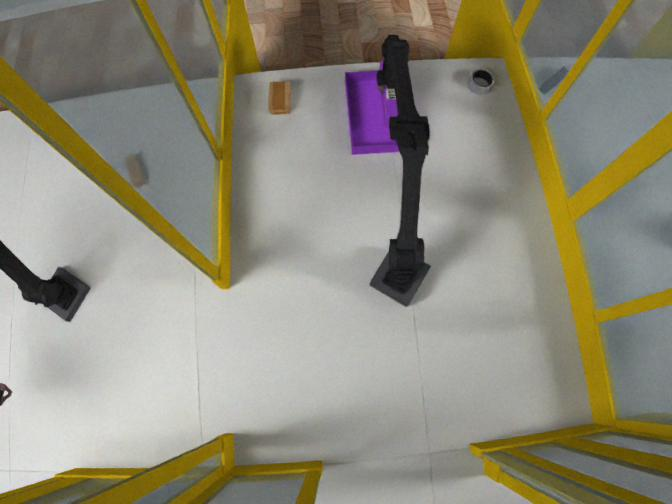

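Call:
{"fn": "move", "kwargs": {
  "arm7": {"target":[-0.414,1.317,0.835,0,-0.704,0.710,0],"speed":0.15},
  "cameras": ["arm7_cam_wrist","cam_arm7"]
}}

Scene clock: 499.93 s.
Joint torques (N m): arm1=[2.26 -8.35 8.14 0.58 0.15 0.08] | arm2=[0.79 -11.4 8.42 0.73 -0.04 -0.19] | arm3=[-0.62 -11.28 9.62 0.55 -0.26 -0.21] | arm4=[-0.32 -8.29 9.89 0.7 -0.14 -0.03] | arm5=[-1.14 -8.12 7.23 0.08 -0.07 0.03] | arm6=[-0.21 -8.18 8.53 0.02 0 -0.06] | arm7=[-0.09 -18.32 12.25 0.46 0.06 0.21] | arm8=[1.67 -8.88 9.77 0.14 -0.03 -0.09]
Heat: arm1: hottest joint3_rad 34 °C; arm2: hottest joint3_rad 39 °C; arm3: hottest joint3_rad 34 °C; arm4: hottest joint3_rad 46 °C; arm5: hottest joint3_rad 40 °C; arm6: hottest joint3_rad 35 °C; arm7: hottest joint3_rad 47 °C; arm8: hottest joint3_rad 35 °C.
move: arm7 off_target
Joint velocities: within noise
arm1, arm2, arm3, arm4, arm5, arm6, arm8: as last shown
arm7.joint_positions: joint1_rad=+2.195 joint2_rad=+2.302 joint3_rad=+2.077 joint4_rad=-1.369 joint5_rad=-0.003 joint6_rad=-0.015 gripper_m=+0.05971
arm7.joint_status: not commanded
arm7.hand: x=-0.4130 y=+1.3065 z=+0.8371 quat_wxyz=(+0.008, +0.707, -0.707, +0.006) (m; scene frame)
arm7.hand_target: x=-0.4139 y=+1.3166 z=+0.8350 quat_wxyz=(+0.000, +0.704, -0.710, +0.000) (m; scene frame)
arm7.hand_status: off_target (0.011 m and 1.3 deg from the pose sent, 0.032 m and 1.9 deg at the start)
pictures: arm7_cam_wrist, cam_arm7
camera_calibration:
arm7_cam_wrist: T_world_to_cam=[[0.99984, 0.015002, 0.00969797, 0.382048], [0.00645211, -0.809517, 0.587062, 0.575217], [0.0166578, -0.586905, -0.809484, 1.57257], [0, 0, 0, 1]] pos_world=[-0.411894, 1.38286, 0.931576]

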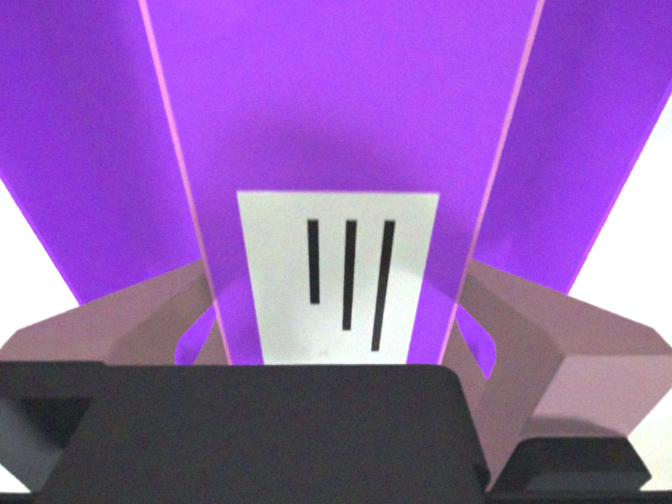

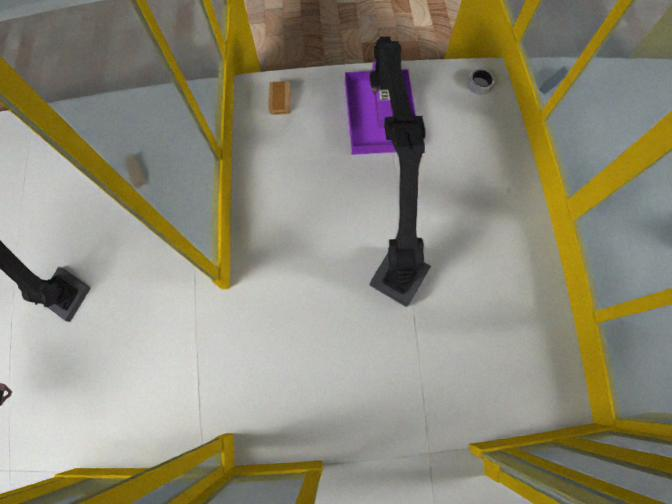

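Call:
{"fn": "move", "kwargs": {
  "arm7": {"target":[-0.414,1.316,0.768,0,-0.704,0.710,0],"speed":0.15},
  "cameras": []
}}

Call:
{"fn": "move", "kwargs": {
  "arm7": {"target":[-0.414,1.316,0.748,0,-0.704,0.710,0],"speed":0.1},
  "cameras": ["cam_arm7"]
}}

Scene clock: 509.77 s.
Joint torques (N m): arm1=[2.14 -8.18 8.03 0.69 0.18 0.08] | arm2=[0.79 -11.4 8.42 0.73 -0.04 -0.19] | arm3=[-0.62 -11.28 9.59 0.51 -0.27 -0.21] | arm4=[-0.32 -8.29 9.88 0.7 -0.14 -0.02] | arm5=[-0.97 -8.23 7.15 0.12 -0.1 0.02] | arm6=[-0.15 -8.29 8.5 0.02 0 -0.06] | arm7=[-0.21 -16.15 7.79 0.49 0.09 0.2] | arm8=[1.38 -8.88 9.74 0.1 -0.01 -0.09]
Heat: arm1: hottest joint3_rad 34 °C; arm2: hottest joint3_rad 38 °C; arm3: hottest joint3_rad 34 °C; arm4: hottest joint3_rad 46 °C; arm5: hottest joint3_rad 40 °C; arm6: hottest joint3_rad 35 °C; arm7: hottest joint3_rad 47 °C; arm8: hottest joint3_rad 36 °C.
move: arm7 off_target
Joint velocities: within noise
arm1, arm2, arm4, arm5, arm6, arm8: as last shown
arm3.joint_positions: joint1_rad=+0.200 joint2_rad=+1.304 joint3_rad=+1.195 joint4_rad=-1.461 joint5_rad=-0.004 joint6_rad=-0.394 gripper_m=+0.08997
arm3.joint_status: not commanded
arm3.hand: x=+0.0972 y=-0.4668 z=+0.9770 quat_wxyz=(-0.001, +1.000, -0.008, +0.002) (m; scene frame)
arm3.hand_target: x=+0.0933 y=-0.4660 z=+0.9803 quat_wxyz=(-0.004, +1.000, +0.000, -0.008) (m; scene frame)
arm3.hand_status: not commanded
arm7.joint_positions: joint1_rad=+2.195 joint2_rad=+2.323 joint3_rad=+2.047 joint4_rad=-1.232 joint5_rad=-0.003 joint6_rad=-0.014 gripper_m=+0.05971
arm7.joint_status: not commanded
arm7.hand: x=-0.4127 y=+1.3276 z=+0.8122 quat_wxyz=(-0.022, +0.706, -0.707, -0.024) (m; scene frame)
arm7.hand_target: x=-0.4139 y=+1.3142 z=+0.7695 quat_wxyz=(+0.000, +0.704, -0.710, +0.000) (m; scene frame)
arm7.hand_status: off_target (0.046 m and 3.8 deg from the pose sent, 0.070 m and 1.3 deg at the start)
pictures: none
No camera images: "cameras" was empty.

Scene clock: 510.73 s.
Joint torques (N m): arm1=[2.14 -8.12 8.16 0.73 0.16 0.07] | arm2=[0.79 -11.46 8.42 0.73 -0.04 -0.19] | arm3=[-0.67 -11.34 9.59 0.53 -0.26 -0.21] | arm4=[-0.32 -8.29 9.89 0.72 -0.14 -0.02] | arm5=[-1.03 -7.82 7.21 0.06 -0.06 0.03] | arm6=[-0.15 -8.29 8.51 0.02 0 -0.06] | arm7=[-0.09 -15.44 7.3 0.4 0.08 0.23] | arm8=[1.49 -9.05 9.73 0.1 -0.01 -0.08]
Heat: arm1: hottest joint3_rad 34 °C; arm2: hottest joint3_rad 38 °C; arm3: hottest joint3_rad 34 °C; arm4: hottest joint3_rad 46 °C; arm5: hottest joint3_rad 40 °C; arm6: hottest joint3_rad 35 °C; arm7: hottest joint3_rad 47 °C; arm8: hottest joint3_rad 36 °C.
move: arm7 off_target
Joint velocities: within noise
arm1, arm2, arm3, arm4, arm5, arm6, arm8: as last shown
arm7.joint_positions: joint1_rad=+2.195 joint2_rad=+2.324 joint3_rad=+2.035 joint4_rad=-1.193 joint5_rad=-0.002 joint6_rad=-0.014 gripper_m=+0.05971
arm7.joint_status: not commanded
arm7.hand: x=-0.4126 y=+1.3330 z=+0.8073 quat_wxyz=(-0.032, +0.706, -0.707, -0.033) (m; scene frame)
arm7.hand_target: x=-0.4139 y=+1.3131 z=+0.7507 quat_wxyz=(+0.000, +0.704, -0.710, +0.000) (m; scene frame)
arm7.hand_status: off_target (0.062 m and 5.3 deg from the pose sent, 0.065 m and 3.8 deg at the start)
pictures: cam_arm7

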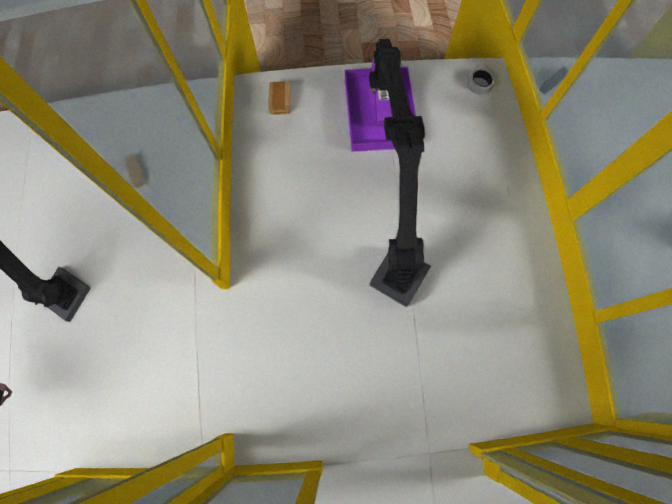

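Call:
{"fn": "move", "kwargs": {
  "arm7": {"target":[-0.414,1.305,0.85,0,-0.704,0.710,0],"speed":0.2},
  "cameras": []
}}

Call:
{"fn": "move", "kwargs": {
  "arm7": {"target":[-0.414,1.285,0.845,0,-0.704,0.710,0],"speed":0.15},
  "cameras": ["cam_arm7"]
}}

Call:
{"fn": "zoom_image", "kwargs": {
  "camera": "cam_arm7",
  "region": [320, 20, 460, 170]
}}

Scene clock: 522.50 s.
Joint torques (N m): arm1=[2.2 -8.23 8.18 0.79 0.19 0.08] | arm2=[0.79 -11.46 8.42 0.73 -0.04 -0.19] | arm3=[-0.56 -11.22 9.61 0.54 -0.26 -0.22] | arm4=[-0.32 -8.29 9.88 0.72 -0.14 -0.02] | arm5=[-1.38 -8.18 7.12 0.1 -0.08 0] | arm6=[-0.09 -8.23 8.53 0.02 0 -0.06] | arm7=[-0.15 -20.72 11.54 -0.35 0.03 0.22] | arm8=[1.38 -9.11 9.69 0.1 -0.03 -0.07]
Heat: arm1: hottest joint3_rad 34 °C; arm2: hottest joint3_rad 38 °C; arm3: hottest joint3_rad 34 °C; arm4: hottest joint3_rad 46 °C; arm5: hottest joint3_rad 40 °C; arm6: hottest joint3_rad 35 °C; arm7: hottest joint3_rad 46 °C; arm8: hottest joint3_rad 36 °C.
move: arm7 off_target
Joint velocities: within noise
arm1.joint_positions: joint1_rad=-1.542 joint2_rad=+1.302 joint3_rad=+1.208 joint4_rad=-1.458 joint5_rad=+0.004 joint6_rad=+0.011 gripper_m=+0.08989
arm1.joint_status: not commanded
arm1.hand: x=-2.2961 y=-0.9463 z=+1.0011 quat_wxyz=(-0.009, -0.835, -0.550, +0.011) (m; scene frame)
arm1.hand_target: x=-2.2924 y=-0.9474 z=+0.9987 quat_wxyz=(-0.008, -0.834, -0.552, +0.012) (m; scene frame)
arm1.hand_status: not commanded
arm2, arm3: as last shown
arm4.joint_positions: joint1_rad=-1.884 joint2_rad=+1.306 joint3_rad=+1.204 joint4_rad=-1.460 joint5_rad=-0.013 joint6_rad=-0.009 gripper_m=+0.08991
arm4.joint_status: not commanded
arm4.hand: x=+1.9126 y=-0.9055 z=+0.9829 quat_wxyz=(-0.004, -0.445, -0.895, +0.003) (m; scene frame)
arm4.hand_target: x=+1.9131 y=-0.9062 z=+0.9836 quat_wxyz=(-0.010, -0.442, -0.897, +0.005) (m; scene frame)
arm4.hand_status: not commanded
arm5.joint_positions: joint1_rad=+1.514 joint2_rad=+1.307 joint3_rad=+1.193 joint4_rad=-1.443 joint5_rad=+0.000 joint6_rad=-0.008 gripper_m=+0.08988
arm5.joint_status: not commanded
arm5.hand: x=+2.0475 y=+0.2899 z=+1.0124 quat_wxyz=(+0.003, +0.808, +0.590, -0.002) (m; scene frame)
arm5.hand_target: x=+2.0456 y=+0.2910 z=+1.0173 quat_wxyz=(+0.004, +0.811, +0.585, -0.005) (m; scene frame)
arm5.hand_status: not commanded
arm6.joint_positions: joint1_rad=-1.225 joint2_rad=+1.318 joint3_rad=+1.197 joint4_rad=-1.445 joint5_rad=+0.000 joint6_rad=-0.007 gripper_m=+0.08989
arm6.joint_status: not commanded
arm6.hand: x=+0.7496 y=+0.2690 z=+1.0394 quat_wxyz=(-0.001, -0.795, -0.607, +0.002) (m; scene frame)
arm6.hand_target: x=+0.7523 y=+0.2704 z=+1.0469 quat_wxyz=(-0.006, -0.794, -0.608, +0.008) (m; scene frame)
arm6.hand_status: not commanded
arm7.joint_positions: joint1_rad=+2.195 joint2_rad=+2.290 joint3_rad=+2.035 joint4_rad=-1.347 joint5_rad=-0.002 joint6_rad=-0.014 gripper_m=+0.05971
arm7.joint_status: not commanded
arm7.hand: x=-0.4130 y=+1.2988 z=+0.8293 quat_wxyz=(+0.011, +0.707, -0.708, +0.009) (m; scene frame)
arm7.hand_target: x=-0.4139 y=+1.3046 z=+0.8498 quat_wxyz=(+0.000, +0.704, -0.710, +0.000) (m; scene frame)
arm7.hand_status: off_target (0.022 m and 1.7 deg from the pose sent, 0.051 m and 5.3 deg at the start)
arm8.joint_positions: joint1_rad=+0.373 joint2_rad=+1.300 joint3_rad=+1.202 joint4_rad=-1.457 joint5_rad=-0.001 joint6_rad=+0.006 gripper_m=+0.08993
arm8.joint_status: not commanded
arm8.hand: x=-1.7469 y=+0.2954 z=+0.9882 quat_wxyz=(-0.006, -0.786, -0.618, +0.006) (m; scene frame)
arm8.hand_target: x=-1.7492 y=+0.2949 z=+0.9874 quat_wxyz=(-0.007, -0.786, -0.618, +0.009) (m; scene frame)
arm8.hand_status: not commanded
pictures: none
No camera images: "cameras" was empty.

Scene clock: 523.63 s.
Joint torques (N m): arm1=[2.32 -8.53 8.16 0.7 0.16 0.07] | arm2=[0.79 -11.4 8.42 0.73 -0.04 -0.18] | arm3=[-0.62 -11.22 9.61 0.51 -0.26 -0.22] | arm4=[-0.32 -8.35 9.89 0.7 -0.14 -0.03] | arm5=[-1.2 -8.18 7.1 0.01 -0.07 0.06] | arm6=[-0.15 -8.23 8.54 0.02 0 -0.06] | arm7=[-0.15 -20.42 8.59 0.47 0.04 0.2] | arm8=[1.49 -8.7 9.72 0.16 -0.01 -0.09]
Heat: arm1: hottest joint3_rad 34 °C; arm2: hottest joint3_rad 38 °C; arm3: hottest joint3_rad 34 °C; arm4: hottest joint3_rad 46 °C; arm5: hottest joint3_rad 40 °C; arm6: hottest joint3_rad 35 °C; arm7: hottest joint3_rad 46 °C; arm8: hottest joint3_rad 36 °C.
move: arm7 done
Joint velocities: within noise
arm1, arm2, arm3, arm4, arm5, arm6, arm8: as last shown
arm7.joint_positions: joint1_rad=+2.195 joint2_rad=+2.235 joint3_rad=+1.953 joint4_rad=-1.312 joint5_rad=-0.002 joint6_rad=-0.014 gripper_m=+0.05971
arm7.joint_status: not commanded
arm7.hand: x=-0.4132 y=+1.2845 z=+0.8355 quat_wxyz=(+0.008, +0.707, -0.708, +0.006) (m; scene frame)
arm7.hand_target: x=-0.4139 y=+1.2850 z=+0.8449 quat_wxyz=(+0.000, +0.704, -0.710, +0.000) (m; scene frame)
arm7.hand_status: done (0.010 m and 1.3 deg from the pose sent, 0.021 m and 1.7 deg at the start)
pictures: cam_arm7

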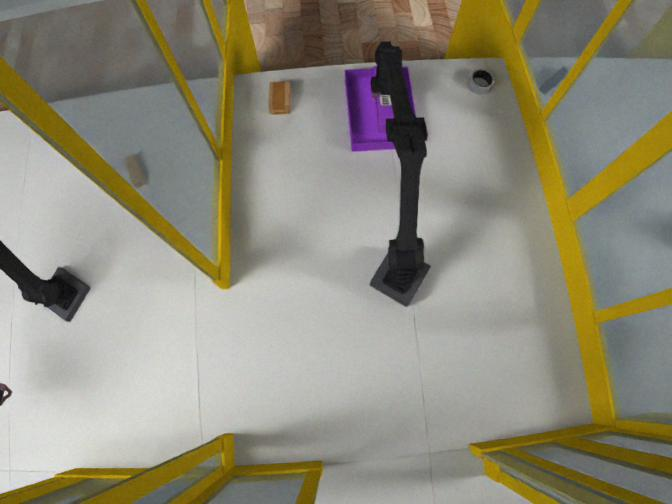

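Scaled by 3.360.

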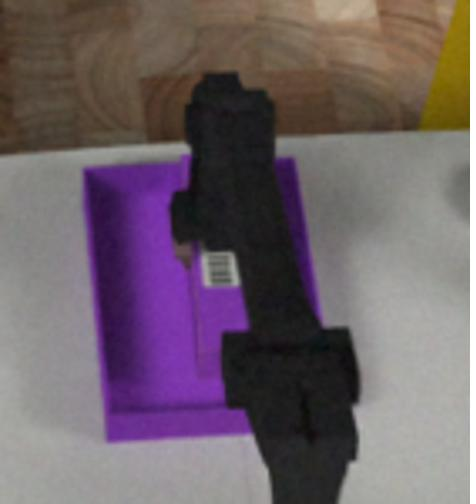

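Call:
{"fn": "move", "kwargs": {
  "arm7": {"target":[-0.414,1.285,0.79,0,-0.704,0.710,0],"speed":0.12},
  "cameras": []
}}

Call:
{"fn": "move", "kwargs": {
  "arm7": {"target":[-0.414,1.285,0.752,0,-0.704,0.710,0],"speed":0.1},
  "cameras": ["cam_arm7"]
}}

Call:
{"fn": "zoom_image", "kwargs": {
  "camera": "cam_arm7",
  "region": [320, 20, 460, 170]
}}

Scene clock: 556.53 s.
Joint torques (N m): arm1=[2.2 -8.18 8.08 0.53 0.18 0.07] | arm2=[0.79 -11.4 8.4 0.73 -0.04 -0.19] | arm3=[-0.62 -11.11 9.59 0.55 -0.26 -0.22] | arm4=[-0.32 -8.29 9.89 0.72 -0.14 -0.02] | arm5=[-0.91 -7.94 7.23 0.1 -0.07 0.03] | arm6=[-0.21 -8.18 8.53 0.01 0 -0.06] | arm7=[-0.26 -17.67 8.61 0.59 0.04 0.2] | arm8=[1.61 -8.76 9.7 0.2 -0.02 -0.08]
Heat: arm1: hottest joint3_rad 34 °C; arm2: hottest joint3_rad 38 °C; arm3: hottest joint3_rad 34 °C; arm4: hottest joint3_rad 46 °C; arm5: hottest joint3_rad 40 °C; arm6: hottest joint3_rad 35 °C; arm7: hottest joint3_rad 44 °C; arm8: hottest joint3_rad 36 °C.
move: arm7 off_target
Joint velocities: within noise
arm1, arm2, arm3, arm4, arm5, arm6, arm8: as last shown
arm7.joint_positions: joint1_rad=+2.195 joint2_rad=+2.248 joint3_rad=+1.893 joint4_rad=-1.202 joint5_rad=-0.002 joint6_rad=-0.014 gripper_m=+0.05971
arm7.joint_status: not commanded
arm7.hand: x=-0.4132 y=+1.2880 z=+0.8050 quat_wxyz=(-0.005, +0.707, -0.708, -0.006) (m; scene frame)
arm7.hand_target: x=-0.4139 y=+1.2847 z=+0.7901 quat_wxyz=(+0.000, +0.704, -0.710, +0.000) (m; scene frame)
arm7.hand_status: off_target (0.015 m and 1.0 deg from the pose sent, 0.046 m and 1.3 deg at the start)
pictures: none
No camera images: "cameras" was empty.

Scene clock: 557.60 s.
Joint torques (N m): arm1=[2.2 -8.41 8.14 0.62 0.17 0.07] | arm2=[0.79 -11.4 8.42 0.75 -0.04 -0.19] | arm3=[-0.56 -11.28 9.59 0.53 -0.27 -0.21] | arm4=[-0.32 -8.29 9.88 0.7 -0.14 -0.03] | arm5=[-1.26 -7.53 7.13 0.06 -0.05 0.01] | arm6=[-0.21 -8.18 8.53 0.02 0.01 -0.06] | arm7=[0.03 -18.2 8.69 0.42 0.03 0.21] | arm8=[1.44 -8.88 9.69 0.12 -0.02 -0.09]
Heat: arm1: hottest joint3_rad 34 °C; arm2: hottest joint3_rad 38 °C; arm3: hottest joint3_rad 34 °C; arm4: hottest joint3_rad 46 °C; arm5: hottest joint3_rad 40 °C; arm6: hottest joint3_rad 35 °C; arm7: hottest joint3_rad 44 °C; arm8: hottest joint3_rad 36 °C.
move: arm7 done
Joint velocities: within noise
arm1, arm2, arm3, arm4, arm5, arm6, arm8: as last shown
arm7.joint_positions: joint1_rad=+2.195 joint2_rad=+2.299 joint3_rad=+1.864 joint4_rad=-1.132 joint5_rad=-0.002 joint6_rad=-0.014 gripper_m=+0.05971
arm7.joint_status: not commanded
arm7.hand: x=-0.4132 y=+1.2865 z=+0.7618 quat_wxyz=(-0.001, +0.707, -0.708, -0.003) (m; scene frame)
arm7.hand_target: x=-0.4139 y=+1.2849 z=+0.7520 quat_wxyz=(+0.000, +0.704, -0.710, +0.000) (m; scene frame)
arm7.hand_status: done (0.010 m and 0.5 deg from the pose sent, 0.053 m and 1.0 deg at the start)
pictures: cam_arm7

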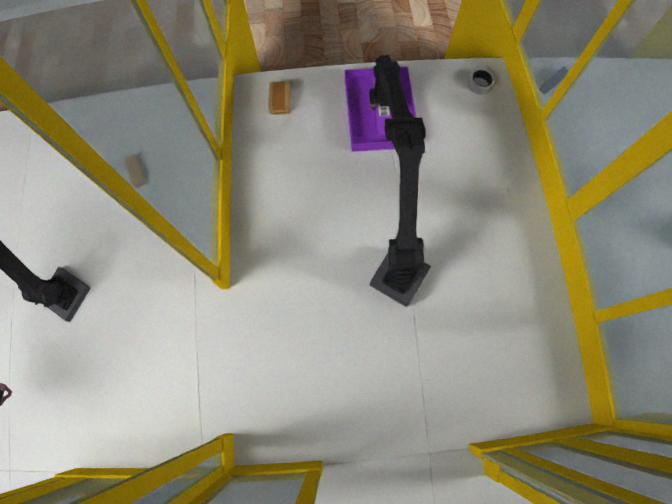

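Scaled by 3.360.

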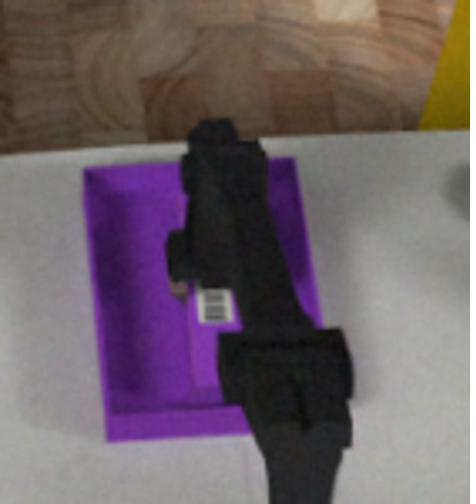

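In. Release.

Call:
{"fn": "move", "kwargs": {
  "arm7": {"target":[-0.414,1.285,0.744,0,-0.704,0.710,0],"speed":0.1},
  "cameras": []
}}

Call:
{"fn": "move", "kwargs": {
  "arm7": {"joints":{"gripper_m":0.09}},
  "cameras": []
}}

Call:
{"fn": "move", "kwargs": {
  "arm7": {"target":[-0.414,1.283,0.92,0,-0.704,0.710,0],"speed":0.35},
  "cameras": ["arm7_cam_wrist","cam_arm7"]
}}

Scene clock: 564.13 s.
Joint torques (N m): arm1=[1.79 -8.64 8.05 0.7 0.17 0.09] | arm2=[0.79 -11.4 8.4 0.73 -0.04 -0.18] | arm3=[-0.56 -11.28 9.61 0.51 -0.27 -0.21] | arm4=[-0.32 -8.29 9.88 0.7 -0.14 -0.02] | arm5=[-1.08 -7.88 7.16 0.02 -0.1 0.01] | arm6=[-0.15 -8.29 8.54 -0.01 0.01 -0.06] | arm7=[-0.09 -17.49 8.21 0.79 0.04 0.2] | arm8=[1.26 -8.94 9.65 0.1 -0.03 -0.08]
Heat: arm1: hottest joint3_rad 34 °C; arm2: hottest joint3_rad 38 °C; arm3: hottest joint3_rad 34 °C; arm4: hottest joint3_rad 46 °C; arm5: hottest joint3_rad 40 °C; arm6: hottest joint3_rad 35 °C; arm7: hottest joint3_rad 43 °C; arm8: hottest joint3_rad 36 °C.
move: arm7 off_target
Joint velocities: within noise
arm1, arm3, arm4, arm5, arm6, arm8: as last shown
arm2.joint_positions: joint1_rad=-1.370 joint2_rad=+1.304 joint3_rad=+1.200 joint4_rad=-1.455 joint5_rad=+0.002 joint6_rad=-0.109 gripper_m=+0.08992
arm2.joint_status: not commanded
arm2.hand: x=-0.6890 y=-0.2919 z=+1.0257 quat_wxyz=(-0.006, +0.573, -0.820, -0.003) (m; scene frame)
arm2.hand_target: x=-0.6909 y=-0.2898 z=+1.0273 quat_wxyz=(-0.010, +0.581, -0.814, -0.005) (m; scene frame)
arm2.hand_status: not commanded
arm7.joint_positions: joint1_rad=+2.195 joint2_rad=+2.299 joint3_rad=+1.864 joint4_rad=-1.124 joint5_rad=-0.002 joint6_rad=-0.014 gripper_m=+0.05971
arm7.joint_status: not commanded
arm7.hand: x=-0.4132 y=+1.2884 z=+0.7618 quat_wxyz=(-0.004, +0.707, -0.708, -0.006) (m; scene frame)
arm7.hand_target: x=-0.4139 y=+1.2846 z=+0.7442 quat_wxyz=(+0.000, +0.704, -0.710, +0.000) (m; scene frame)
arm7.hand_status: off_target (0.018 m and 0.9 deg from the pose sent, 0.018 m and 0.5 deg at the start)
pictures: none
No camera images: "cameras" was empty.

Scene clock: 564.73 s.
Joint torques (N m): arm1=[2.2 -7.88 8.14 0.58 0.16 0.1] | arm2=[0.79 -11.4 8.42 0.75 -0.04 -0.19] | arm3=[-0.62 -11.22 9.59 0.51 -0.26 -0.21] | arm4=[-0.32 -8.35 9.89 0.72 -0.14 -0.02] | arm5=[-0.97 -7.65 7.12 0.17 -0.04 0.03] | arm6=[-0.15 -8.18 8.53 0.01 0 -0.06] | arm7=[-0.09 -17.61 8.2 0.54 0.06 0.19] | arm8=[1.61 -8.7 9.69 0.17 -0.02 -0.1]
Heat: arm1: hottest joint3_rad 34 °C; arm2: hottest joint3_rad 38 °C; arm3: hottest joint3_rad 34 °C; arm4: hottest joint3_rad 46 °C; arm5: hottest joint3_rad 40 °C; arm6: hottest joint3_rad 35 °C; arm7: hottest joint3_rad 43 °C; arm8: hottest joint3_rad 36 °C.
move: arm7 done
Joint velocities: within noise
arm1, arm2, arm3, arm4, arm5, arm6, arm8: as last shown
arm7.joint_positions: joint1_rad=+2.195 joint2_rad=+2.299 joint3_rad=+1.864 joint4_rad=-1.118 joint5_rad=-0.002 joint6_rad=-0.014 gripper_m=+0.08981
arm7.joint_status: all done
arm7.hand: x=-0.4132 y=+1.2900 z=+0.7619 quat_wxyz=(-0.006, +0.707, -0.708, -0.008) (m; scene frame)
arm7.hand_target: x=-0.4139 y=+1.2846 z=+0.7443 quat_wxyz=(+0.000, +0.704, -0.710, +0.000) (m; scene frame)
arm7.hand_status: not commanded
pictures: none
No camera images: "cameras" was empty.

Scene clock: 566.23 s.
Joint torques (N m): arm1=[2.43 -8.47 8.14 0.66 0.18 0.08] | arm2=[0.79 -11.46 8.42 0.73 -0.04 -0.19] | arm3=[-0.62 -11.28 9.58 0.51 -0.26 -0.21] | arm4=[-0.32 -8.29 9.89 0.7 -0.14 -0.02] | arm5=[-1.67 -8.06 7.21 0.09 -0.1 -0.01] | arm6=[-0.21 -8.18 8.53 0.01 0 -0.06] | arm7=[-0.15 -17.03 14.8 -0.36 0.04 0.21] | arm8=[1.26 -9.11 9.73 0.1 -0.02 -0.08]
Heat: arm1: hottest joint3_rad 34 °C; arm2: hottest joint3_rad 38 °C; arm3: hottest joint3_rad 34 °C; arm4: hottest joint3_rad 46 °C; arm5: hottest joint3_rad 40 °C; arm6: hottest joint3_rad 35 °C; arm7: hottest joint3_rad 43 °C; arm8: hottest joint3_rad 36 °C.
move: arm7 off_target
Joint velocities: within noise
arm1, arm2, arm4, arm5, arm6, arm8: as last shown
arm3.joint_positions: joint1_rad=+0.200 joint2_rad=+1.304 joint3_rad=+1.195 joint4_rad=-1.461 joint5_rad=-0.004 joint6_rad=-0.394 gripper_m=+0.08997
arm3.joint_status: not commanded
arm3.hand: x=+0.0972 y=-0.4668 z=+0.9770 quat_wxyz=(-0.001, +1.000, -0.008, +0.002) (m; scene frame)
arm3.hand_target: x=+0.0933 y=-0.4660 z=+0.9803 quat_wxyz=(-0.004, +1.000, +0.000, -0.008) (m; scene frame)
arm3.hand_status: not commanded
arm7.joint_positions: joint1_rad=+2.195 joint2_rad=+2.139 joint3_rad=+1.993 joint4_rad=-1.450 joint5_rad=-0.002 joint6_rad=-0.014 gripper_m=+0.08993
arm7.joint_status: not commanded
arm7.hand: x=-0.4134 y=+1.2690 z=+0.9125 quat_wxyz=(+0.009, +0.707, -0.708, +0.007) (m; scene frame)
arm7.hand_target: x=-0.4139 y=+1.2823 z=+0.9202 quat_wxyz=(-0.001, +0.704, -0.710, -0.001) (m; scene frame)
arm7.hand_status: off_target (0.016 m and 1.4 deg from the pose sent, 0.158 m and 1.2 deg at the start; pose on its path clipped on 6 of 45 steps)
pictures: arm7_cam_wrist, cam_arm7
camera_calibration:
arm7_cam_wrist: T_world_to_cam=[[0.999844, 0.0142802, 0.0104079, 0.382556], [0.0054121, -0.808167, 0.588929, 0.496765], [0.0168214, -0.58878, -0.808118, 1.61279], [0, 0, 0, 1]] pos_world=[-0.412314, 1.34559, 1.00679]

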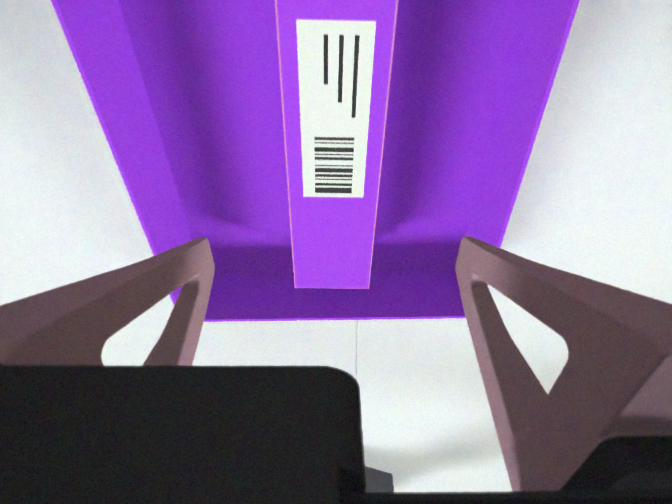

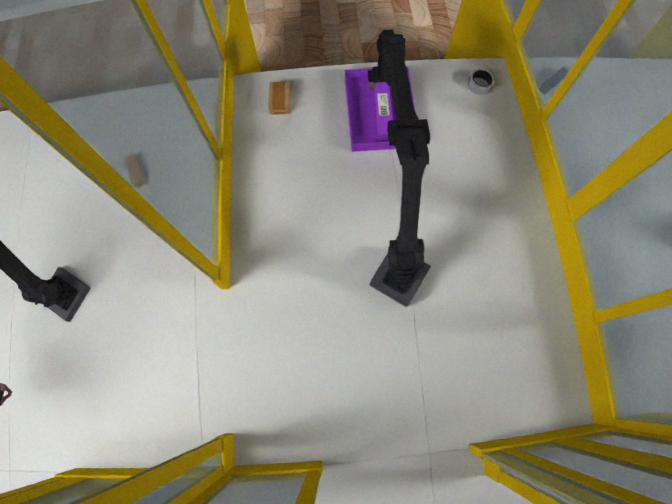

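Call:
{"fn": "finished_scene", "kwargs": {
  "scene": 2
}}

The scene is finished: the task was done.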